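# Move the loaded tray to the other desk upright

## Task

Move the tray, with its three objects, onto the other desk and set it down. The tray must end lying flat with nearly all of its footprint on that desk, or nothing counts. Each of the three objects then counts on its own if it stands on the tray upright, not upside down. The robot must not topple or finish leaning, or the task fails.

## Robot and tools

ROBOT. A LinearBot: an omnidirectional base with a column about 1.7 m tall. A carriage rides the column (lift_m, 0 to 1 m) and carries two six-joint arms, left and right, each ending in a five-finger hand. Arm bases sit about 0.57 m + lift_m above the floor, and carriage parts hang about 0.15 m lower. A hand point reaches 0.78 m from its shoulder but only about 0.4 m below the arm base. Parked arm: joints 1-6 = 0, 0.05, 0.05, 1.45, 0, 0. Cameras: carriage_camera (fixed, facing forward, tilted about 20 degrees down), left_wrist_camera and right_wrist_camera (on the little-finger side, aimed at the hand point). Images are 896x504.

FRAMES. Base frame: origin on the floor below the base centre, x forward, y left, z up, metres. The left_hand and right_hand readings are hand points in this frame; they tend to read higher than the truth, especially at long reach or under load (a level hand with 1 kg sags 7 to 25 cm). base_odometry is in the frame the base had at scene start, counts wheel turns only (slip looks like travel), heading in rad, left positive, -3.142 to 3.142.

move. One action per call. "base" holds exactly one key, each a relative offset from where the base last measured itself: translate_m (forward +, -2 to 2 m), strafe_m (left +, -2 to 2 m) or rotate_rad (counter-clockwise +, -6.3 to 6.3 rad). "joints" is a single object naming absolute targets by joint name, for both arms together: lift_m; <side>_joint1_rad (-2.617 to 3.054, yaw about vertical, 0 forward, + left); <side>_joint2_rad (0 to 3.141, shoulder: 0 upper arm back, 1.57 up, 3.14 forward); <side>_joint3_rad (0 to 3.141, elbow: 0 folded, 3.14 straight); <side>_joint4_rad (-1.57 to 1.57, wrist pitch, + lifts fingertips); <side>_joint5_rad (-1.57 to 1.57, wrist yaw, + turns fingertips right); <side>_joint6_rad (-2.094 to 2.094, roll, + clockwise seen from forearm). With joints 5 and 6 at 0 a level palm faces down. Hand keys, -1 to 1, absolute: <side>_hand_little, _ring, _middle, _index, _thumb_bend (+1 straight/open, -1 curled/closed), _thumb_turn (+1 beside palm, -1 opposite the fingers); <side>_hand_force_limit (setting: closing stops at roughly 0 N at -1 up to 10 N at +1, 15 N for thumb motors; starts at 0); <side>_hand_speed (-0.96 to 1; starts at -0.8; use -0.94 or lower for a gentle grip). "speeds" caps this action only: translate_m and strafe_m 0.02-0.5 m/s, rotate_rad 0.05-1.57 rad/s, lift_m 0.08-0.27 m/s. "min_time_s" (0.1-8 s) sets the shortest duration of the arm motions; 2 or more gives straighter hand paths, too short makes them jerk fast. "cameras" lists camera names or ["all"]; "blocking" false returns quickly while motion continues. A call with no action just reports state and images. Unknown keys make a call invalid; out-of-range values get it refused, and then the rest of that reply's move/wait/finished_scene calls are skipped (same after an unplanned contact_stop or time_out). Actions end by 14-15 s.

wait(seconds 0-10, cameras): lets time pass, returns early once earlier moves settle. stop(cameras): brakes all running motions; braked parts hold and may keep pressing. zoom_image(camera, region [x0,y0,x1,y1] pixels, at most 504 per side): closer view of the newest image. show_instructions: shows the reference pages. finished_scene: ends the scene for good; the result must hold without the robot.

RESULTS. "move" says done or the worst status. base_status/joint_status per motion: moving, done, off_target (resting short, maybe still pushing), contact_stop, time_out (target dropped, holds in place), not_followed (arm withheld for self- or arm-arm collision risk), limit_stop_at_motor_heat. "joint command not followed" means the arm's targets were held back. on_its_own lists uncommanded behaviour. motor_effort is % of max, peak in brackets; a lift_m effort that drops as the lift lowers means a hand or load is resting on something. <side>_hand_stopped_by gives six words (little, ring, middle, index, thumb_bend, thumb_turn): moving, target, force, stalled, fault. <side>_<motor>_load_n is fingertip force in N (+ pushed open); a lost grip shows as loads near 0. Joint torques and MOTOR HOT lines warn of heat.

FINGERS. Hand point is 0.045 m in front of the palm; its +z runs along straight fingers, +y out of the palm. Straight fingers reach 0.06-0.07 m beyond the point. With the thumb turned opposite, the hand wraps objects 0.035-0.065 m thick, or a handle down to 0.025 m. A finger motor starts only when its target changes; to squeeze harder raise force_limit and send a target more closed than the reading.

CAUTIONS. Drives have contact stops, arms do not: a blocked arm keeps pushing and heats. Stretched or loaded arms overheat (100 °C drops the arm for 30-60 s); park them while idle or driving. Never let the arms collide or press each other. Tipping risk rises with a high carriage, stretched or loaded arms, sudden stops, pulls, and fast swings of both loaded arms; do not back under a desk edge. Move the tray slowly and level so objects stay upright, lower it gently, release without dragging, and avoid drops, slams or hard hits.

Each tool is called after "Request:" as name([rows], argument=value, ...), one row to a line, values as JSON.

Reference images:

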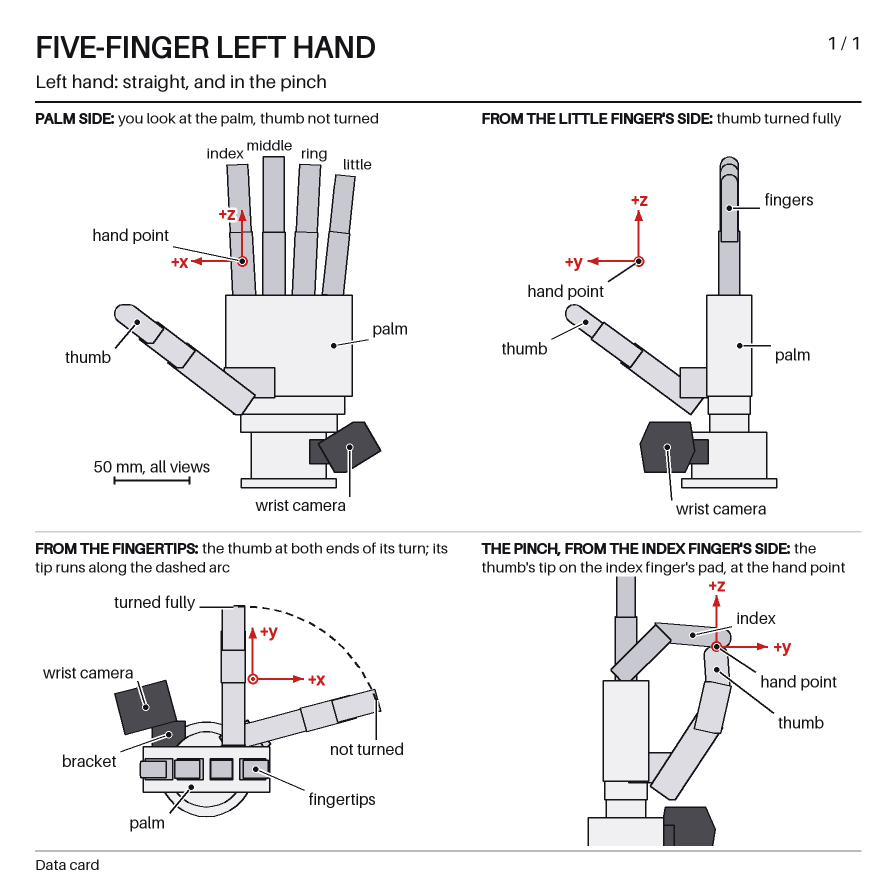

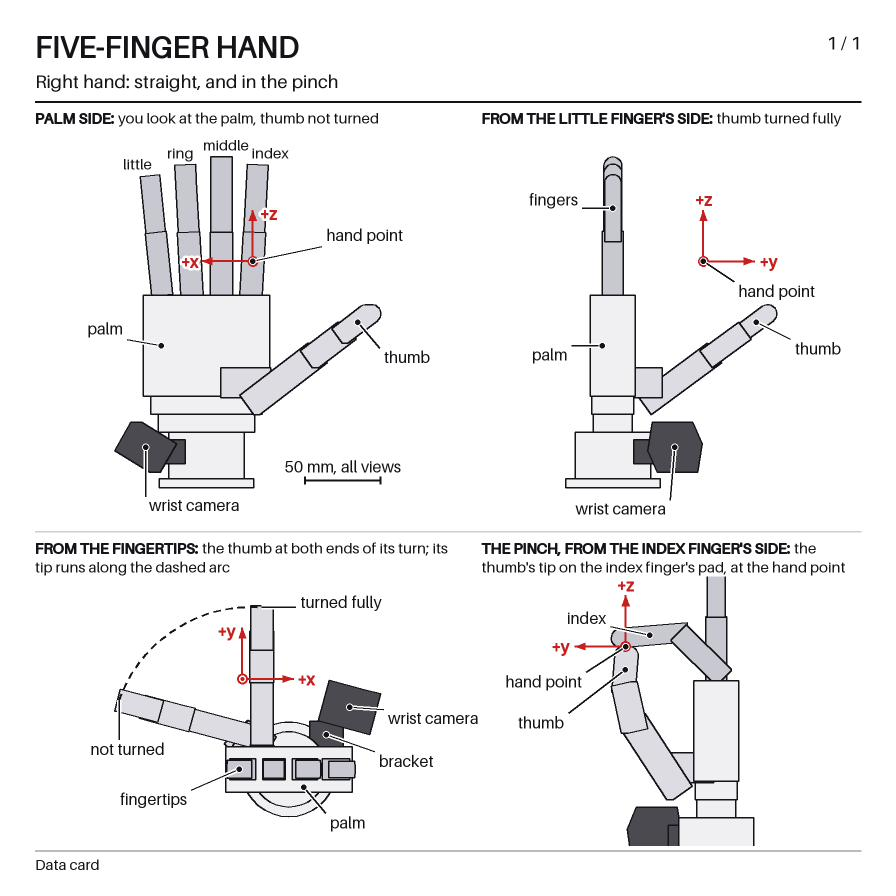

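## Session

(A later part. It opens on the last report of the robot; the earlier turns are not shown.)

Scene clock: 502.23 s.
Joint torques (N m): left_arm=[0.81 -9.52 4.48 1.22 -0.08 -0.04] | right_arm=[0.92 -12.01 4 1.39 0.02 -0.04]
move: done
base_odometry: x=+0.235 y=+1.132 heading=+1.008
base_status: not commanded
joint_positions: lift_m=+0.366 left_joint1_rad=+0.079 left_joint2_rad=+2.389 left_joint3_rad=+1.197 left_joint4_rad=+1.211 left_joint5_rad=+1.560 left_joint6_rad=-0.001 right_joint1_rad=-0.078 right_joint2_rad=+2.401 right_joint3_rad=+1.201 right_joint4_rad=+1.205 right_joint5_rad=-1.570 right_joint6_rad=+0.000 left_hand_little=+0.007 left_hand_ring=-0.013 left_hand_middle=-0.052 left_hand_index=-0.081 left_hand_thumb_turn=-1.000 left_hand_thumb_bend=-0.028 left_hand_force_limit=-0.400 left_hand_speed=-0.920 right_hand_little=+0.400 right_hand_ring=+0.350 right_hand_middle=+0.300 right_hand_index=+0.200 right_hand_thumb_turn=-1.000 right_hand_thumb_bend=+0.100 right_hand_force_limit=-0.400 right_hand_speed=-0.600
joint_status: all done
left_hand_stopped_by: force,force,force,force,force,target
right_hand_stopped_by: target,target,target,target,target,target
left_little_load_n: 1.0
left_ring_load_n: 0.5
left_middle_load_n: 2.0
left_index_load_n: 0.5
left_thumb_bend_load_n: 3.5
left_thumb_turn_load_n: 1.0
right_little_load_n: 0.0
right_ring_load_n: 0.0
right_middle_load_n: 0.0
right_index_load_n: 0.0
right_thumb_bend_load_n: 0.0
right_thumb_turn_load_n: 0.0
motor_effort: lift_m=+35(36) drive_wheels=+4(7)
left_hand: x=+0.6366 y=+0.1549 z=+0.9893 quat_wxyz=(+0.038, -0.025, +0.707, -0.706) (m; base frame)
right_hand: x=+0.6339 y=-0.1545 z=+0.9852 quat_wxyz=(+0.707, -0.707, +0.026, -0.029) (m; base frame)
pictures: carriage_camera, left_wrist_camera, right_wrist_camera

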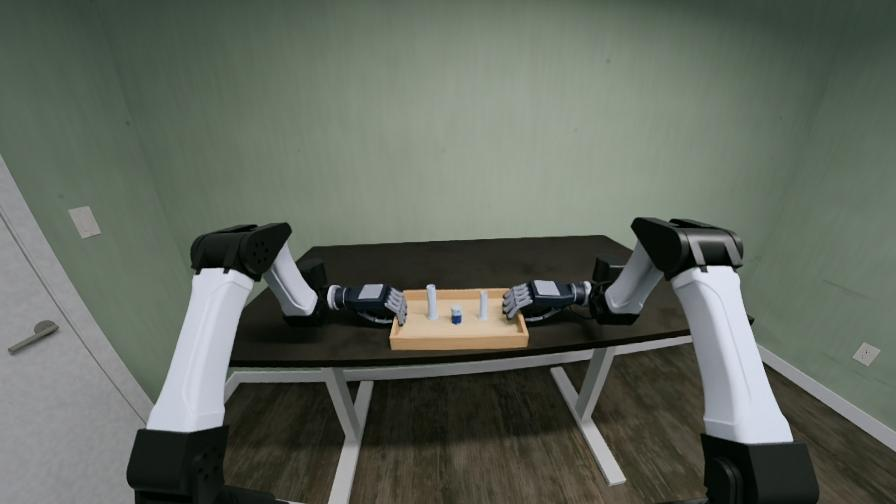

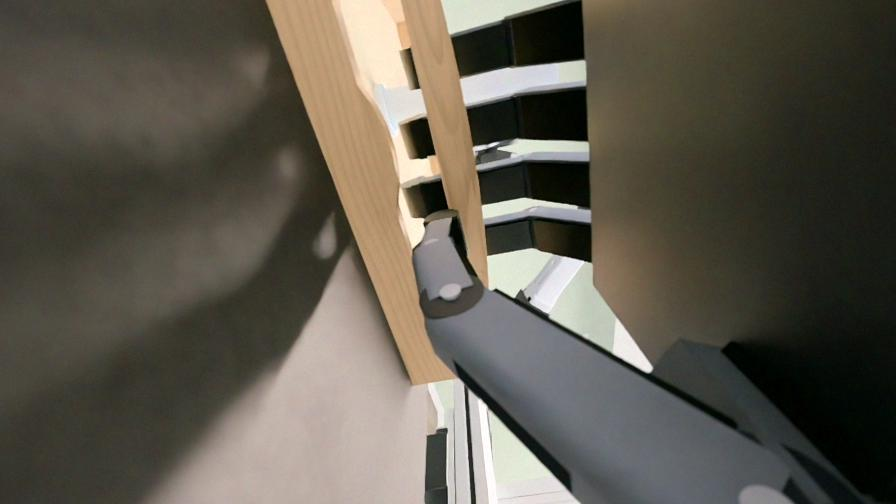

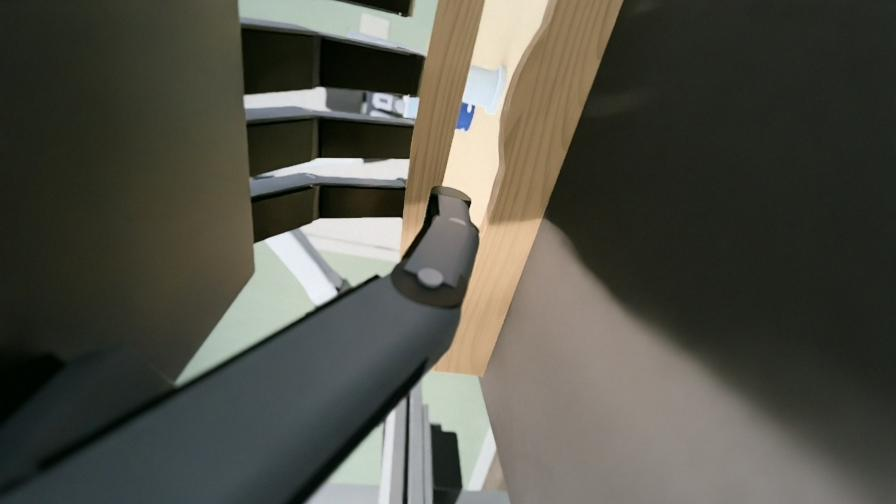

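Request:
move(joints={"right_hand_speed": -0.9, "right_hand_index": -0.5, "right_hand_middle": -0.5, "right_hand_ring": -0.5, "right_hand_little": -0.5, "right_hand_thumb_bend": -0.3}, cameras=["all"])

Request:
zoom_image(camera="carriage_camera", region=[360, 250, 560, 370])

Scene clock: 512.53 s.
Joint torques (N m): left_arm=[0.69 -9.54 4.52 1.23 -0.05 -0.03] | right_arm=[0.92 -12.01 3.97 1.42 0.11 0]
move: off_target
base_odometry: x=+0.235 y=+1.132 heading=+1.008
base_status: not commanded
joint_positions: lift_m=+0.366 left_joint1_rad=+0.079 left_joint2_rad=+2.389 left_joint3_rad=+1.197 left_joint4_rad=+1.211 left_joint5_rad=+1.560 left_joint6_rad=-0.001 right_joint1_rad=-0.078 right_joint2_rad=+2.401 right_joint3_rad=+1.201 right_joint4_rad=+1.202 right_joint5_rad=-1.577 right_joint6_rad=-0.004 left_hand_little=+0.007 left_hand_ring=-0.013 left_hand_middle=-0.052 left_hand_index=-0.081 left_hand_thumb_turn=-1.000 left_hand_thumb_bend=-0.028 left_hand_force_limit=-0.400 left_hand_speed=-0.920 right_hand_little=+0.048 right_hand_ring=+0.016 right_hand_middle=-0.042 right_hand_index=-0.087 right_hand_thumb_turn=-1.000 right_hand_thumb_bend=-0.058 right_hand_force_limit=-0.400 right_hand_speed=-0.900
joint_status: right_hand_little off_target (ended at +0.048, target -0.500); right_hand_ring off_target (ended at +0.016, target -0.500); right_hand_middle off_target (ended at -0.042, target -0.500); right_hand_index off_target (ended at -0.087, target -0.500); right_hand_thumb_bend off_target (ended at -0.058, target -0.300); the others done
left_hand_stopped_by: force,force,force,force,force,target
right_hand_stopped_by: force,force,force,force,force,target
left_little_load_n: 3.0
left_ring_load_n: 1.5
left_middle_load_n: 1.5
left_index_load_n: 0.0
left_thumb_bend_load_n: 3.5
left_thumb_turn_load_n: 0.5
right_little_load_n: 2.5
right_ring_load_n: 1.0
right_middle_load_n: 3.5
right_index_load_n: 1.5
right_thumb_bend_load_n: 6.0
right_thumb_turn_load_n: 1.0
motor_effort: lift_m=+34(36) drive_wheels=+4(8)
left_hand: x=+0.6365 y=+0.1549 z=+0.9893 quat_wxyz=(+0.038, -0.025, +0.707, -0.706) (m; base frame)
right_hand: x=+0.6326 y=-0.1547 z=+0.9849 quat_wxyz=(+0.707, -0.707, +0.023, -0.027) (m; base frame)
pictures: carriage_camera, left_wrist_camera, right_wrist_camera

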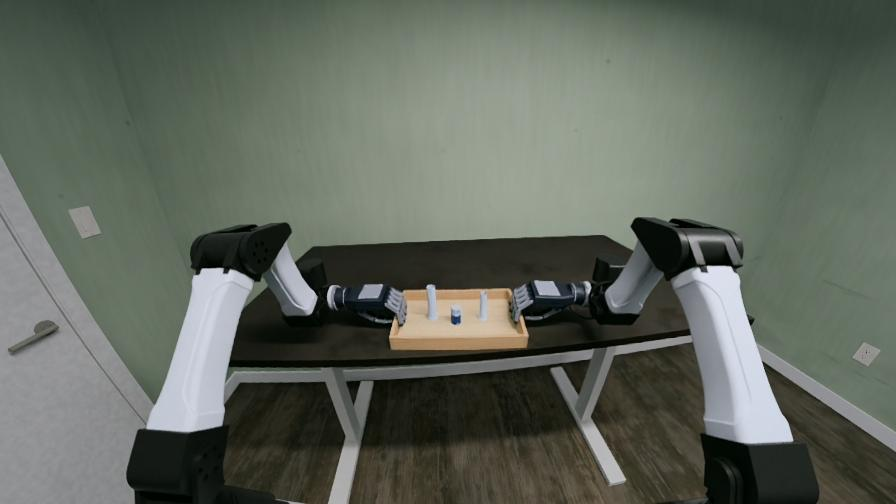

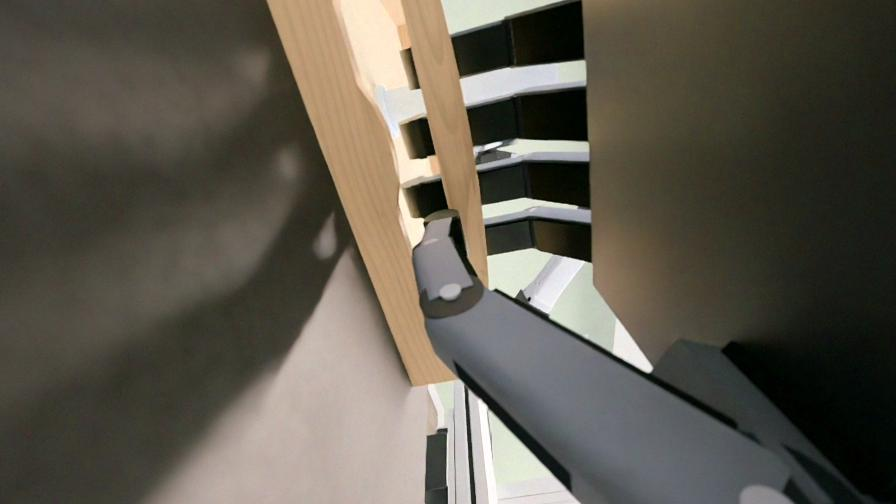

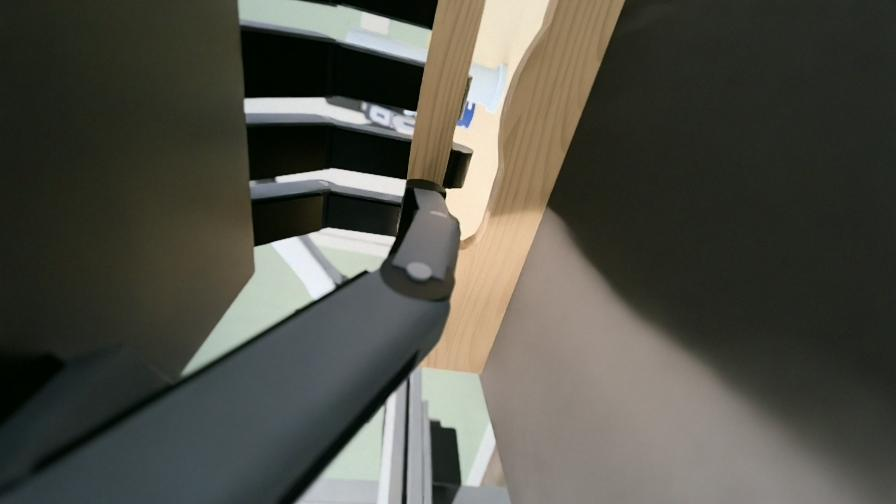

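Scaled by 2.520 from the camera's 896x504 image, which has a finer 1280x720 frame.

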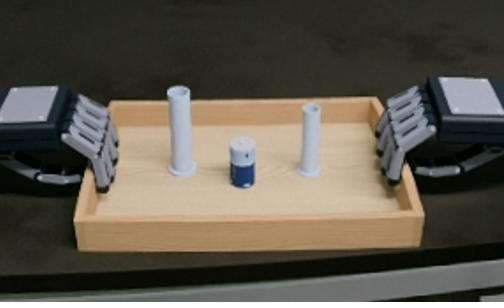

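Request:
move(joints={"left_hand_force_limit": 0.1, "right_hand_force_limit": 0.1, "left_hand_speed": -0.92, "right_hand_speed": -0.92, "left_hand_index": -0.55, "left_hand_middle": -0.55, "left_hand_ring": -0.55, "left_hand_little": -0.55, "left_hand_thumb_bend": -0.4, "right_hand_index": -0.55, "right_hand_middle": -0.55, "right_hand_ring": -0.55, "right_hand_little": -0.55, "right_hand_thumb_bend": -0.4})

Request:
move(joints={"lift_m": 0.376}, speeds={"lift_m": 0.08}, cameras=["all"])

Request:
zoom_image(camera="carriage_camera", region=[360, 250, 560, 370])

Scene clock: 520.47 s.
Joint torques (N m): left_arm=[0.61 -9.42 4.57 1.22 -0.09 -0.08] | right_arm=[0.94 -11.99 3.99 1.38 0.18 0.02]
move: off_target
base_odometry: x=+0.235 y=+1.132 heading=+1.008
base_status: not commanded
joint_positions: lift_m=+0.366 left_joint1_rad=+0.079 left_joint2_rad=+2.389 left_joint3_rad=+1.197 left_joint4_rad=+1.213 left_joint5_rad=+1.560 left_joint6_rad=+0.000 right_joint1_rad=-0.078 right_joint2_rad=+2.401 right_joint3_rad=+1.201 right_joint4_rad=+1.205 right_joint5_rad=-1.583 right_joint6_rad=-0.005 left_hand_little=-0.014 left_hand_ring=-0.055 left_hand_middle=-0.087 left_hand_index=-0.130 left_hand_thumb_turn=-1.000 left_hand_thumb_bend=-0.033 left_hand_force_limit=+0.100 left_hand_speed=-0.920 right_hand_little=+0.020 right_hand_ring=-0.018 right_hand_middle=-0.055 right_hand_index=-0.106 right_hand_thumb_turn=-1.000 right_hand_thumb_bend=-0.060 right_hand_force_limit=+0.100 right_hand_speed=-0.920
joint_status: left_hand_little off_target (ended at -0.014, target -0.550); left_hand_ring off_target (ended at -0.055, target -0.550); left_hand_middle off_target (ended at -0.087, target -0.550); left_hand_index off_target (ended at -0.130, target -0.550); left_hand_thumb_bend off_target (ended at -0.033, target -0.400); right_hand_little off_target (ended at +0.020, target -0.550); right_hand_ring off_target (ended at -0.018, target -0.550); right_hand_middle off_target (ended at -0.055, target -0.550); right_hand_index off_target (ended at -0.106, target -0.550); right_hand_thumb_bend off_target (ended at -0.060, target -0.400); the others done
left_hand_stopped_by: force,force,force,force,force,target
right_hand_stopped_by: force,force,force,force,force,target
left_little_load_n: 0.5
left_ring_load_n: 6.0
left_middle_load_n: 2.5
left_index_load_n: 6.5
left_thumb_bend_load_n: 17.0
left_thumb_turn_load_n: 0.0
right_little_load_n: 4.0
right_ring_load_n: 5.5
right_middle_load_n: 3.0
right_index_load_n: 6.5
right_thumb_bend_load_n: 9.0
right_thumb_turn_load_n: 2.0
motor_effort: lift_m=+34(35) drive_wheels=+5(6)
left_hand: x=+0.6367 y=+0.1549 z=+0.9893 quat_wxyz=(+0.039, -0.024, +0.707, -0.706) (m; base frame)
right_hand: x=+0.6317 y=-0.1548 z=+0.9850 quat_wxyz=(+0.707, -0.707, +0.020, -0.027) (m; base frame)
pictures: none

Scene clock: 520.97 s.
Joint torques (N m): left_arm=[0.75 -9.62 4.49 1.28 -0.06 -0.09] | right_arm=[0.7 -12.26 4.01 1.51 0.17 -0.01]
move: done
base_odometry: x=+0.235 y=+1.132 heading=+1.008
base_status: not commanded
joint_positions: lift_m=+0.376 left_joint1_rad=+0.079 left_joint2_rad=+2.390 left_joint3_rad=+1.197 left_joint4_rad=+1.209 left_joint5_rad=+1.560 left_joint6_rad=+0.003 right_joint1_rad=-0.075 right_joint2_rad=+2.403 right_joint3_rad=+1.201 right_joint4_rad=+1.194 right_joint5_rad=-1.583 right_joint6_rad=-0.002 left_hand_little=-0.014 left_hand_ring=-0.055 left_hand_middle=-0.087 left_hand_index=-0.131 left_hand_thumb_turn=-1.000 left_hand_thumb_bend=-0.032 left_hand_force_limit=+0.100 left_hand_speed=-0.920 right_hand_little=+0.019 right_hand_ring=-0.018 right_hand_middle=-0.055 right_hand_index=-0.106 right_hand_thumb_turn=-1.000 right_hand_thumb_bend=-0.060 right_hand_force_limit=+0.100 right_hand_speed=-0.920
joint_status: all done
left_hand_stopped_by: force,force,force,force,force,target
right_hand_stopped_by: force,force,force,force,force,target
left_little_load_n: 0.0
left_ring_load_n: 3.5
left_middle_load_n: 0.5
left_index_load_n: 1.5
left_thumb_bend_load_n: 8.5
left_thumb_turn_load_n: 0.5
right_little_load_n: 0.0
right_ring_load_n: 3.5
right_middle_load_n: 2.5
right_index_load_n: 8.5
right_thumb_bend_load_n: 8.0
right_thumb_turn_load_n: 1.5
motor_effort: lift_m=+32(39) drive_wheels=+5(7)
left_hand: x=+0.6366 y=+0.1551 z=+0.9988 quat_wxyz=(+0.038, -0.025, +0.707, -0.706) (m; base frame)
right_hand: x=+0.6303 y=-0.1538 z=+0.9937 quat_wxyz=(+0.707, -0.707, +0.025, -0.020) (m; base frame)
pictures: carriage_camera, left_wrist_camera, right_wrist_camera

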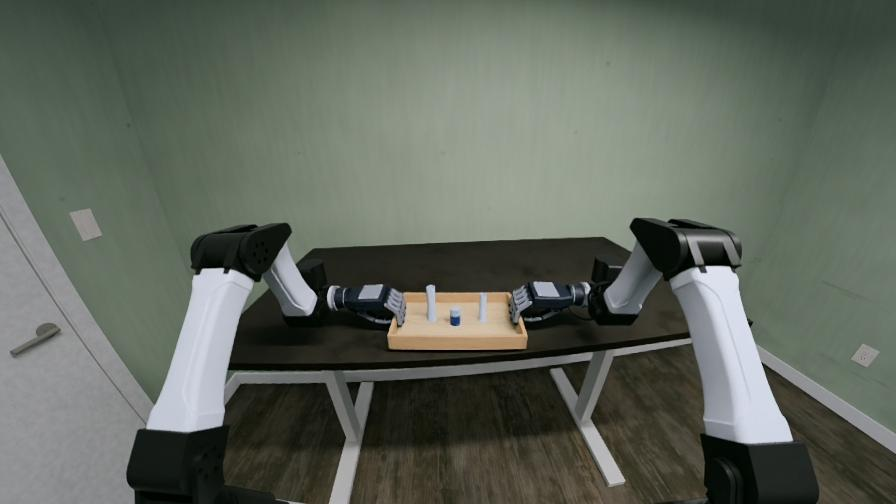

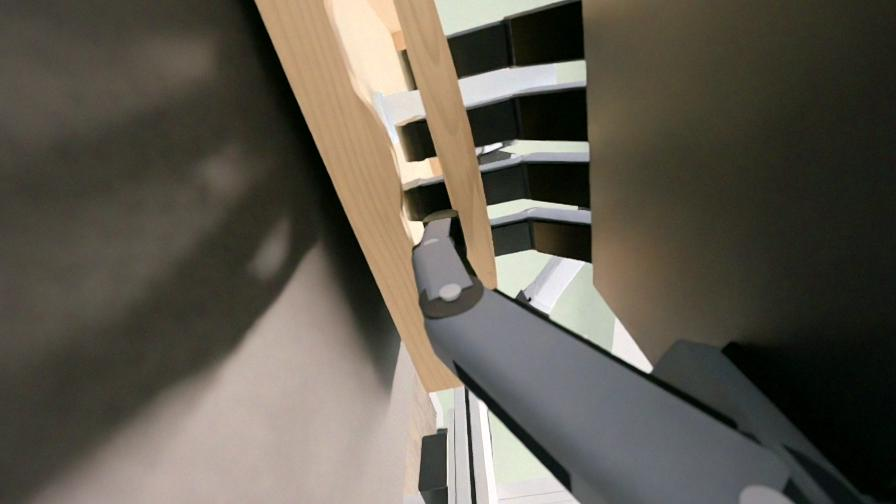

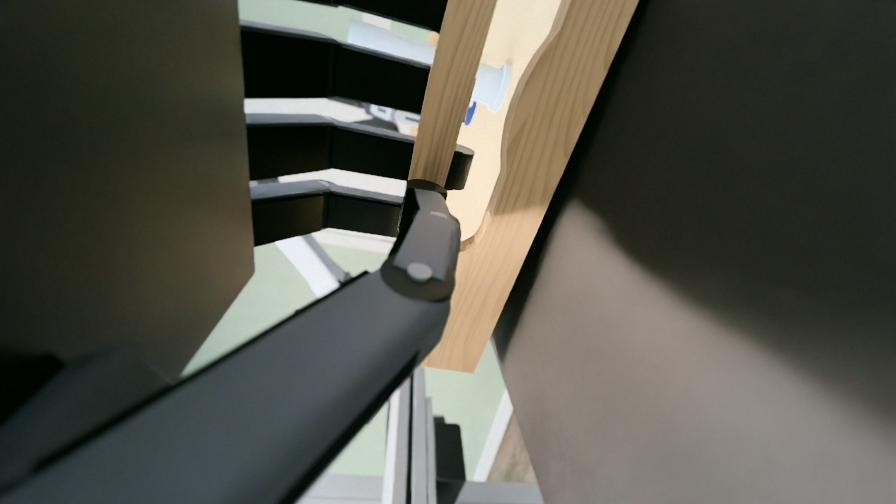

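Scaled by 2.520 from the camera's 896x504 image, which has a finer 1280x720 frame.

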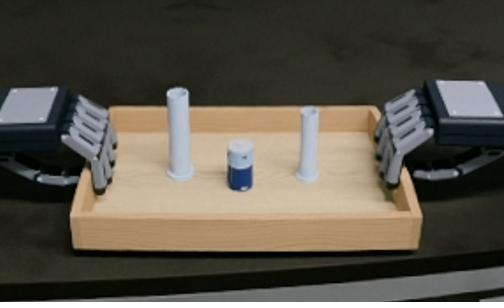

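Request:
move(joints={"lift_m": 0.41}, speeds={"lift_m": 0.08}, cameras=["all"])

Request:
zoom_image(camera="carriage_camera", region=[360, 250, 560, 370])

Scene clock: 525.47 s.
Joint torques (N m): left_arm=[0.61 -9.69 4.62 1.32 -0.08 -0.09] | right_arm=[0.75 -12.49 3.99 1.62 0.05 -0.01]
move: done
base_odometry: x=+0.235 y=+1.132 heading=+1.008
base_status: not commanded
joint_positions: lift_m=+0.410 left_joint1_rad=+0.079 left_joint2_rad=+2.391 left_joint3_rad=+1.197 left_joint4_rad=+1.203 left_joint5_rad=+1.560 left_joint6_rad=+0.003 right_joint1_rad=-0.075 right_joint2_rad=+2.406 right_joint3_rad=+1.201 right_joint4_rad=+1.187 right_joint5_rad=-1.574 right_joint6_rad=-0.002 left_hand_little=-0.014 left_hand_ring=-0.056 left_hand_middle=-0.088 left_hand_index=-0.131 left_hand_thumb_turn=-1.000 left_hand_thumb_bend=-0.035 left_hand_force_limit=+0.100 left_hand_speed=-0.920 right_hand_little=+0.019 right_hand_ring=-0.019 right_hand_middle=-0.055 right_hand_index=-0.106 right_hand_thumb_turn=-1.000 right_hand_thumb_bend=-0.060 right_hand_force_limit=+0.100 right_hand_speed=-0.920
joint_status: all done
left_hand_stopped_by: force,force,force,force,force,target
right_hand_stopped_by: force,force,force,force,force,target
left_little_load_n: 0.0
left_ring_load_n: -0.5
left_middle_load_n: 0.0
left_index_load_n: 0.5
left_thumb_bend_load_n: 4.0
left_thumb_turn_load_n: 1.0
right_little_load_n: 0.0
right_ring_load_n: -0.5
right_middle_load_n: 1.5
right_index_load_n: 9.0
right_thumb_bend_load_n: 7.0
right_thumb_turn_load_n: 0.5
motor_effort: lift_m=+33(41) drive_wheels=+7(8)
left_hand: x=+0.6361 y=+0.1550 z=+1.0320 quat_wxyz=(+0.036, -0.027, +0.707, -0.706) (m; base frame)
right_hand: x=+0.6314 y=-0.1535 z=+1.0266 quat_wxyz=(+0.707, -0.706, +0.031, -0.020) (m; base frame)
pictures: carriage_camera, left_wrist_camera, right_wrist_camera

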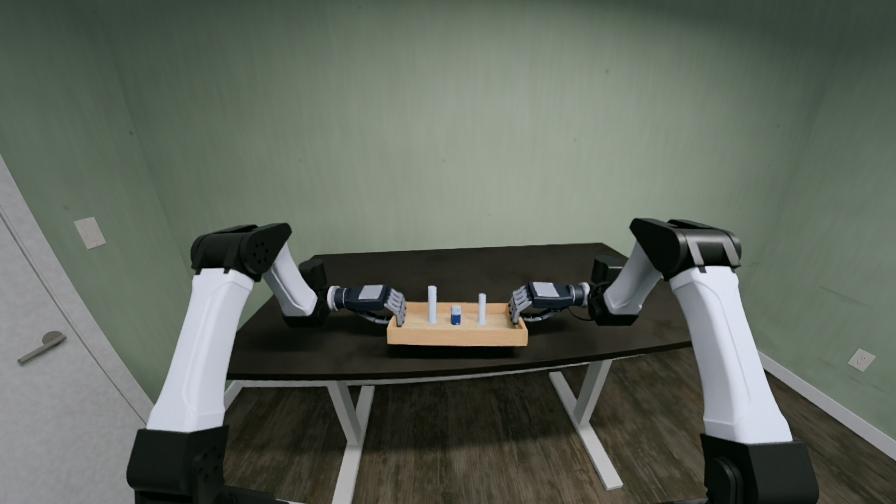

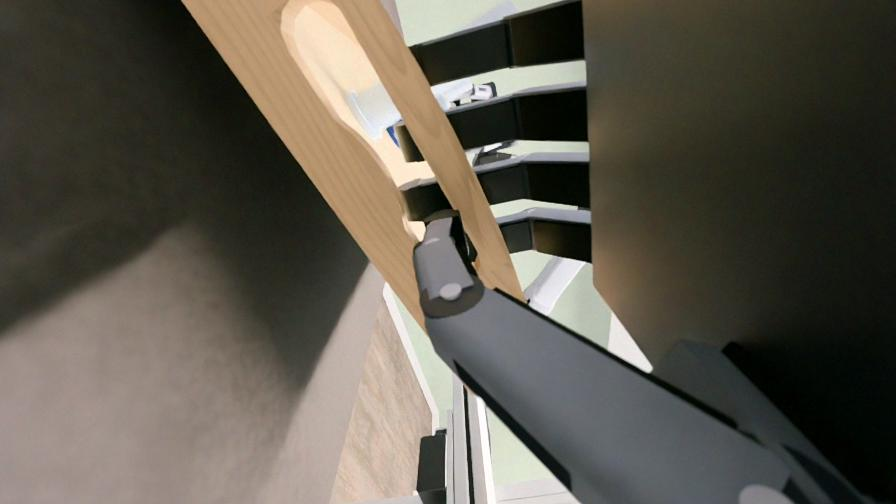

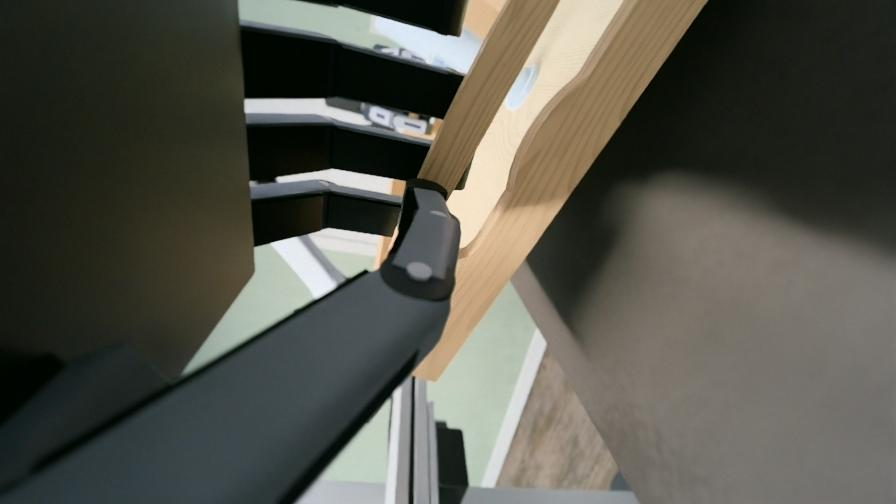

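Scaled by 2.520 from the camera's 896x504 image, which has a finer 1280x720 frame.

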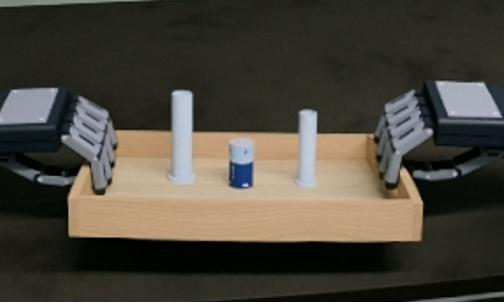

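Request:
move(joints={"lift_m": 0.366}, speeds={"lift_m": 0.08}, cameras=["all"])

Request:
zoom_image(camera="carriage_camera", region=[360, 250, 560, 370])

Scene clock: 529.57 s.
Joint torques (N m): left_arm=[0.59 -9.61 4.63 1.34 -0.11 -0.09] | right_arm=[0.65 -12.31 3.96 1.25 0.17 -0.03]
move: done
base_odometry: x=+0.235 y=+1.132 heading=+1.008
base_status: not commanded
joint_positions: lift_m=+0.366 left_joint1_rad=+0.079 left_joint2_rad=+2.392 left_joint3_rad=+1.197 left_joint4_rad=+1.203 left_joint5_rad=+1.560 left_joint6_rad=+0.006 right_joint1_rad=-0.074 right_joint2_rad=+2.403 right_joint3_rad=+1.201 right_joint4_rad=+1.215 right_joint5_rad=-1.583 right_joint6_rad=+0.001 left_hand_little=-0.014 left_hand_ring=-0.056 left_hand_middle=-0.088 left_hand_index=-0.131 left_hand_thumb_turn=-1.000 left_hand_thumb_bend=-0.034 left_hand_force_limit=+0.100 left_hand_speed=-0.920 right_hand_little=+0.020 right_hand_ring=-0.018 right_hand_middle=-0.055 right_hand_index=-0.106 right_hand_thumb_turn=-1.000 right_hand_thumb_bend=-0.061 right_hand_force_limit=+0.100 right_hand_speed=-0.920
joint_status: all done
left_hand_stopped_by: force,force,force,force,force,target
right_hand_stopped_by: force,force,force,force,force,target
left_little_load_n: 1.0
left_ring_load_n: 2.0
left_middle_load_n: 0.0
left_index_load_n: 0.0
left_thumb_bend_load_n: 6.5
left_thumb_turn_load_n: -0.5
right_little_load_n: 1.5
right_ring_load_n: 4.5
right_middle_load_n: 3.0
right_index_load_n: 8.0
right_thumb_bend_load_n: 2.5
right_thumb_turn_load_n: -1.5
motor_effort: lift_m=+35(35) drive_wheels=+7(8)
left_hand: x=+0.6363 y=+0.1550 z=+0.9876 quat_wxyz=(+0.037, -0.027, +0.707, -0.706) (m; base frame)
right_hand: x=+0.6311 y=-0.1532 z=+0.9846 quat_wxyz=(+0.707, -0.707, +0.018, -0.026) (m; base frame)
pictures: carriage_camera, left_wrist_camera, right_wrist_camera

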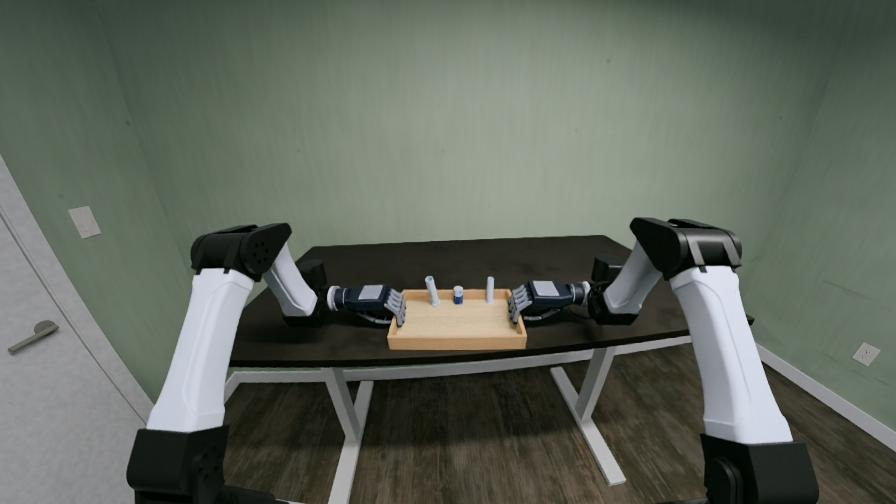

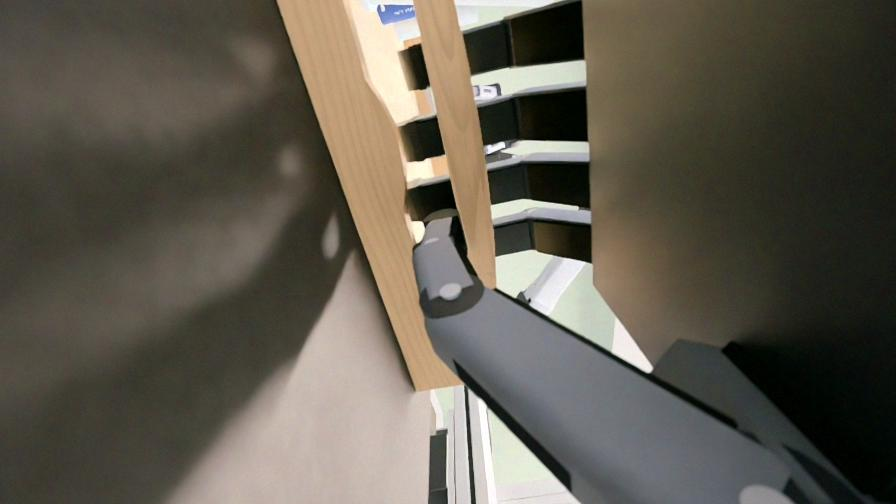

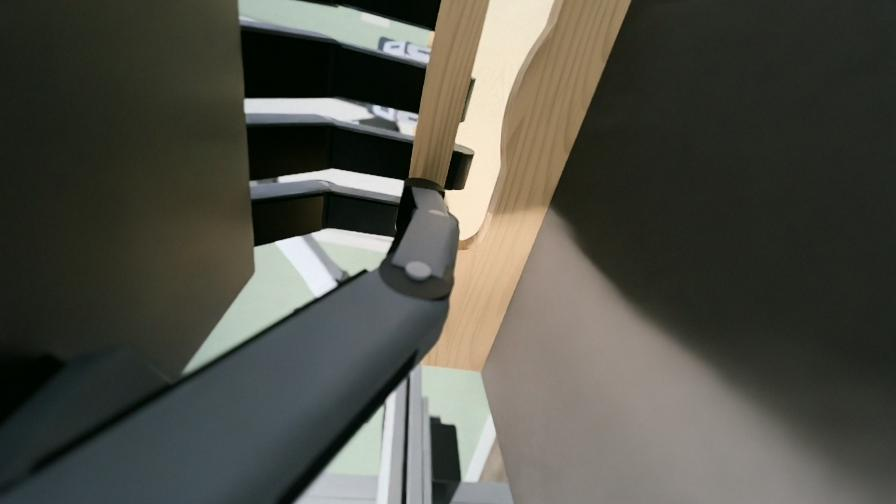

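Scaled by 2.520 from the camera's 896x504 image, which has a finer 1280x720 frame.

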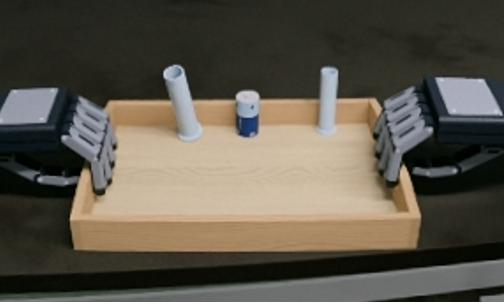

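Request:
move(joints={"left_hand_speed": -0.6, "right_hand_speed": -0.6, "right_hand_index": 0.2, "right_hand_middle": 0.3, "right_hand_ring": 0.35, "right_hand_little": 0.4, "right_hand_thumb_bend": 0.15, "left_hand_index": 0.2, "left_hand_middle": 0.3, "left_hand_ring": 0.35, "left_hand_little": 0.4, "left_hand_thumb_bend": 0.15}, cameras=["all"])

Request:
zoom_image(camera="carriage_camera", region=[380, 260, 540, 360])

Scene clock: 564.60 s.
Joint torques (N m): left_arm=[0.65 -9.76 4.52 1.32 -0.03 -0.14] | right_arm=[0.59 -12.29 4.03 1.38 0.06 -0.04]
move: done
base_odometry: x=+0.235 y=+1.132 heading=+1.008
base_status: not commanded
joint_positions: lift_m=+0.366 left_joint1_rad=+0.080 left_joint2_rad=+2.392 left_joint3_rad=+1.197 left_joint4_rad=+1.203 left_joint5_rad=+1.560 left_joint6_rad=+0.005 right_joint1_rad=-0.074 right_joint2_rad=+2.403 right_joint3_rad=+1.201 right_joint4_rad=+1.205 right_joint5_rad=-1.574 right_joint6_rad=+0.001 left_hand_little=+0.400 left_hand_ring=+0.350 left_hand_middle=+0.300 left_hand_index=+0.200 left_hand_thumb_turn=-1.000 left_hand_thumb_bend=+0.150 left_hand_force_limit=+0.100 left_hand_speed=-0.600 right_hand_little=+0.400 right_hand_ring=+0.350 right_hand_middle=+0.300 right_hand_index=+0.200 right_hand_thumb_turn=-1.000 right_hand_thumb_bend=+0.150 right_hand_force_limit=+0.100 right_hand_speed=-0.600
joint_status: all done
left_hand_stopped_by: target,target,target,target,target,target
right_hand_stopped_by: target,target,target,target,target,target
left_little_load_n: -0.5
left_ring_load_n: 0.0
left_middle_load_n: 0.0
left_index_load_n: 0.0
left_thumb_bend_load_n: 0.0
left_thumb_turn_load_n: 0.0
right_little_load_n: 0.0
right_ring_load_n: 0.0
right_middle_load_n: -0.5
right_index_load_n: 0.0
right_thumb_bend_load_n: 0.0
right_thumb_turn_load_n: 0.0
motor_effort: lift_m=+34(35) drive_wheels=+7(7)
left_hand: x=+0.6365 y=+0.1555 z=+0.9876 quat_wxyz=(+0.037, -0.027, +0.707, -0.706) (m; base frame)
right_hand: x=+0.6323 y=-0.1530 z=+0.9842 quat_wxyz=(+0.707, -0.707, +0.025, -0.025) (m; base frame)
pictures: carriage_camera, left_wrist_camera, right_wrist_camera

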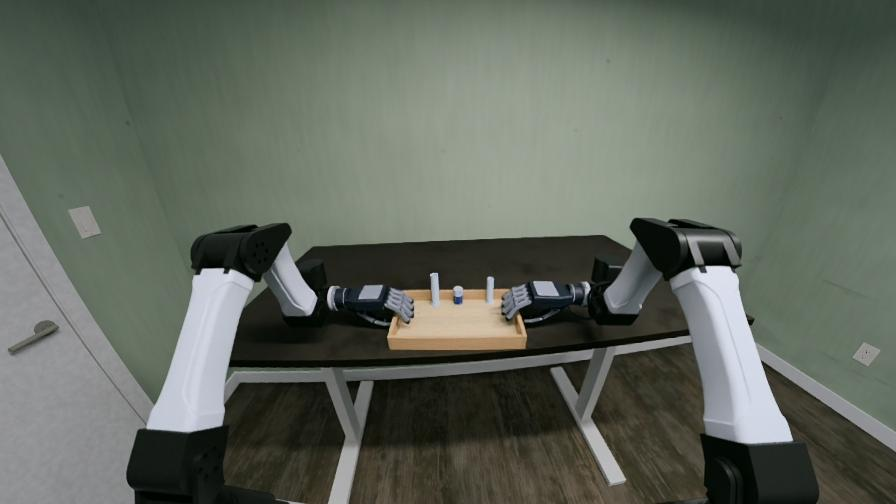

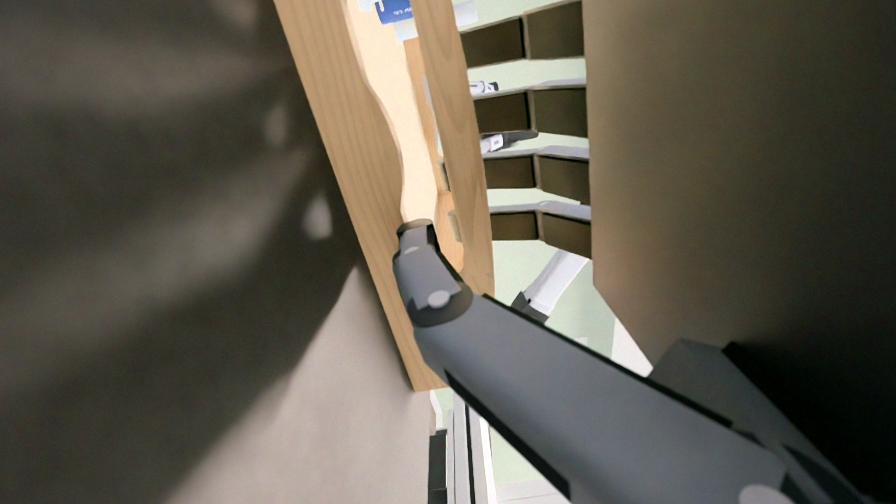

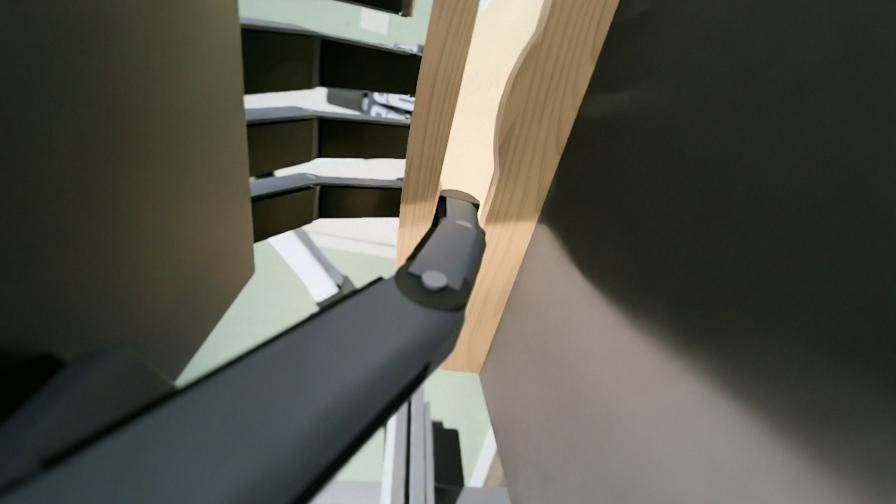

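Scaled by 3.150 from the camera's 896x504 image, which has a finer 1280x720 frame.

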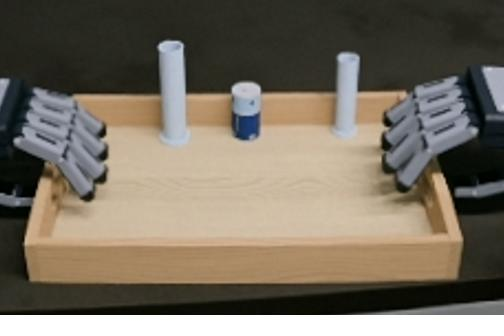

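Request:
move(base={"translate_m": 0.03}, speeds={"translate_m": 0.05}, cameras=["all"])

Request:
zoom_image(camera="carriage_camera", region=[380, 260, 540, 360])

Scene clock: 577.20 s.
Joint torques (N m): left_arm=[0.47 -9.77 4.45 1.31 -0.05 -0.12] | right_arm=[0.62 -12.26 3.96 1.44 0.05 -0.04]
move: done
base_odometry: x=+0.250 y=+1.158 heading=+1.008
base_status: done
joint_positions: lift_m=+0.366 left_joint1_rad=+0.081 left_joint2_rad=+2.392 left_joint3_rad=+1.197 left_joint4_rad=+1.203 left_joint5_rad=+1.560 left_joint6_rad=+0.005 right_joint1_rad=-0.074 right_joint2_rad=+2.403 right_joint3_rad=+1.201 right_joint4_rad=+1.202 right_joint5_rad=-1.572 right_joint6_rad=+0.001 left_hand_little=+0.400 left_hand_ring=+0.350 left_hand_middle=+0.300 left_hand_index=+0.200 left_hand_thumb_turn=-1.000 left_hand_thumb_bend=+0.150 left_hand_force_limit=+0.100 left_hand_speed=-0.600 right_hand_little=+0.400 right_hand_ring=+0.350 right_hand_middle=+0.300 right_hand_index=+0.200 right_hand_thumb_turn=-1.000 right_hand_thumb_bend=+0.150 right_hand_force_limit=+0.100 right_hand_speed=-0.600
joint_status: not commanded
left_hand_stopped_by: target,target,target,target,target,target
right_hand_stopped_by: target,target,target,target,target,target
left_little_load_n: 0.0
left_ring_load_n: 0.0
left_middle_load_n: -0.5
left_index_load_n: -0.5
left_thumb_bend_load_n: 0.0
left_thumb_turn_load_n: 0.5
right_little_load_n: 0.0
right_ring_load_n: 0.0
right_middle_load_n: 0.0
right_index_load_n: 0.0
right_thumb_bend_load_n: 0.0
right_thumb_turn_load_n: 0.0
motor_effort: lift_m=+33(35) drive_wheels=-6(12)
left_hand: x=+0.6364 y=+0.1557 z=+0.9876 quat_wxyz=(+0.037, -0.027, +0.707, -0.706) (m; base frame)
right_hand: x=+0.6324 y=-0.1530 z=+0.9841 quat_wxyz=(+0.707, -0.707, +0.026, -0.025) (m; base frame)
pictures: carriage_camera, left_wrist_camera, right_wrist_camera

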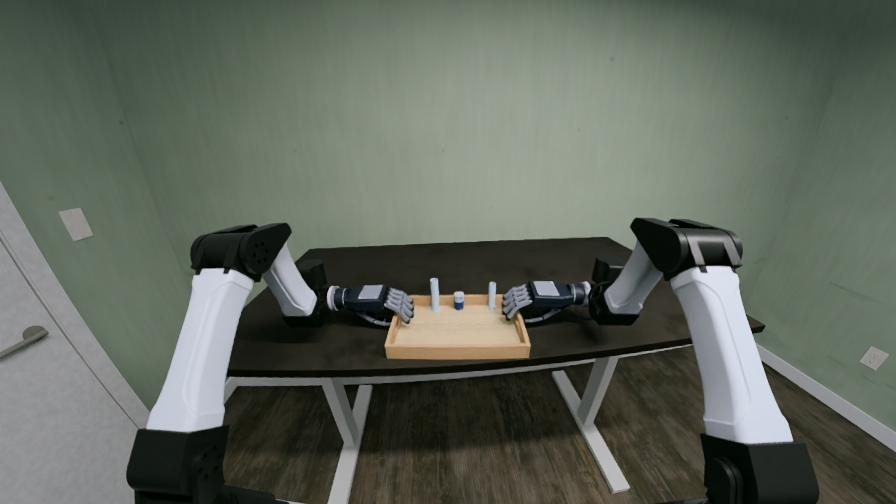

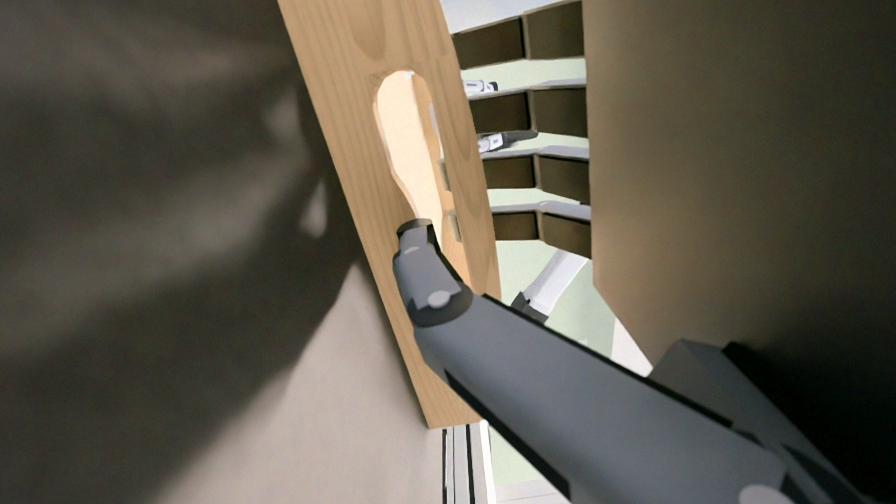

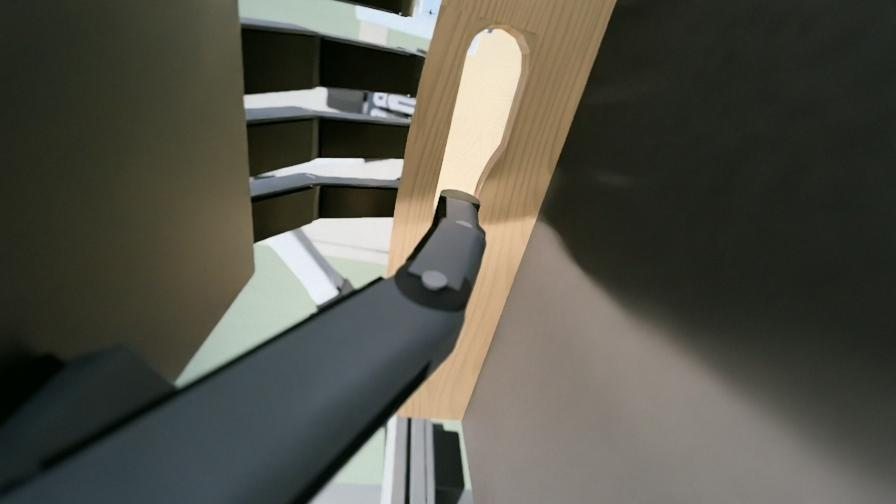

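Scaled by 3.150 from the camera's 896x504 image, which has a finer 1280x720 frame.

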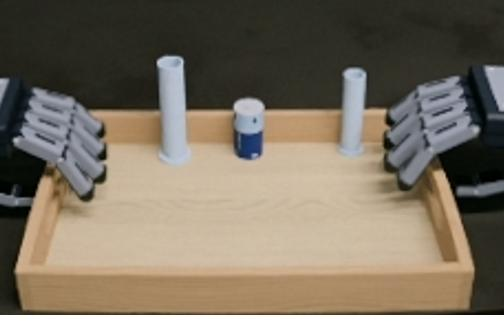

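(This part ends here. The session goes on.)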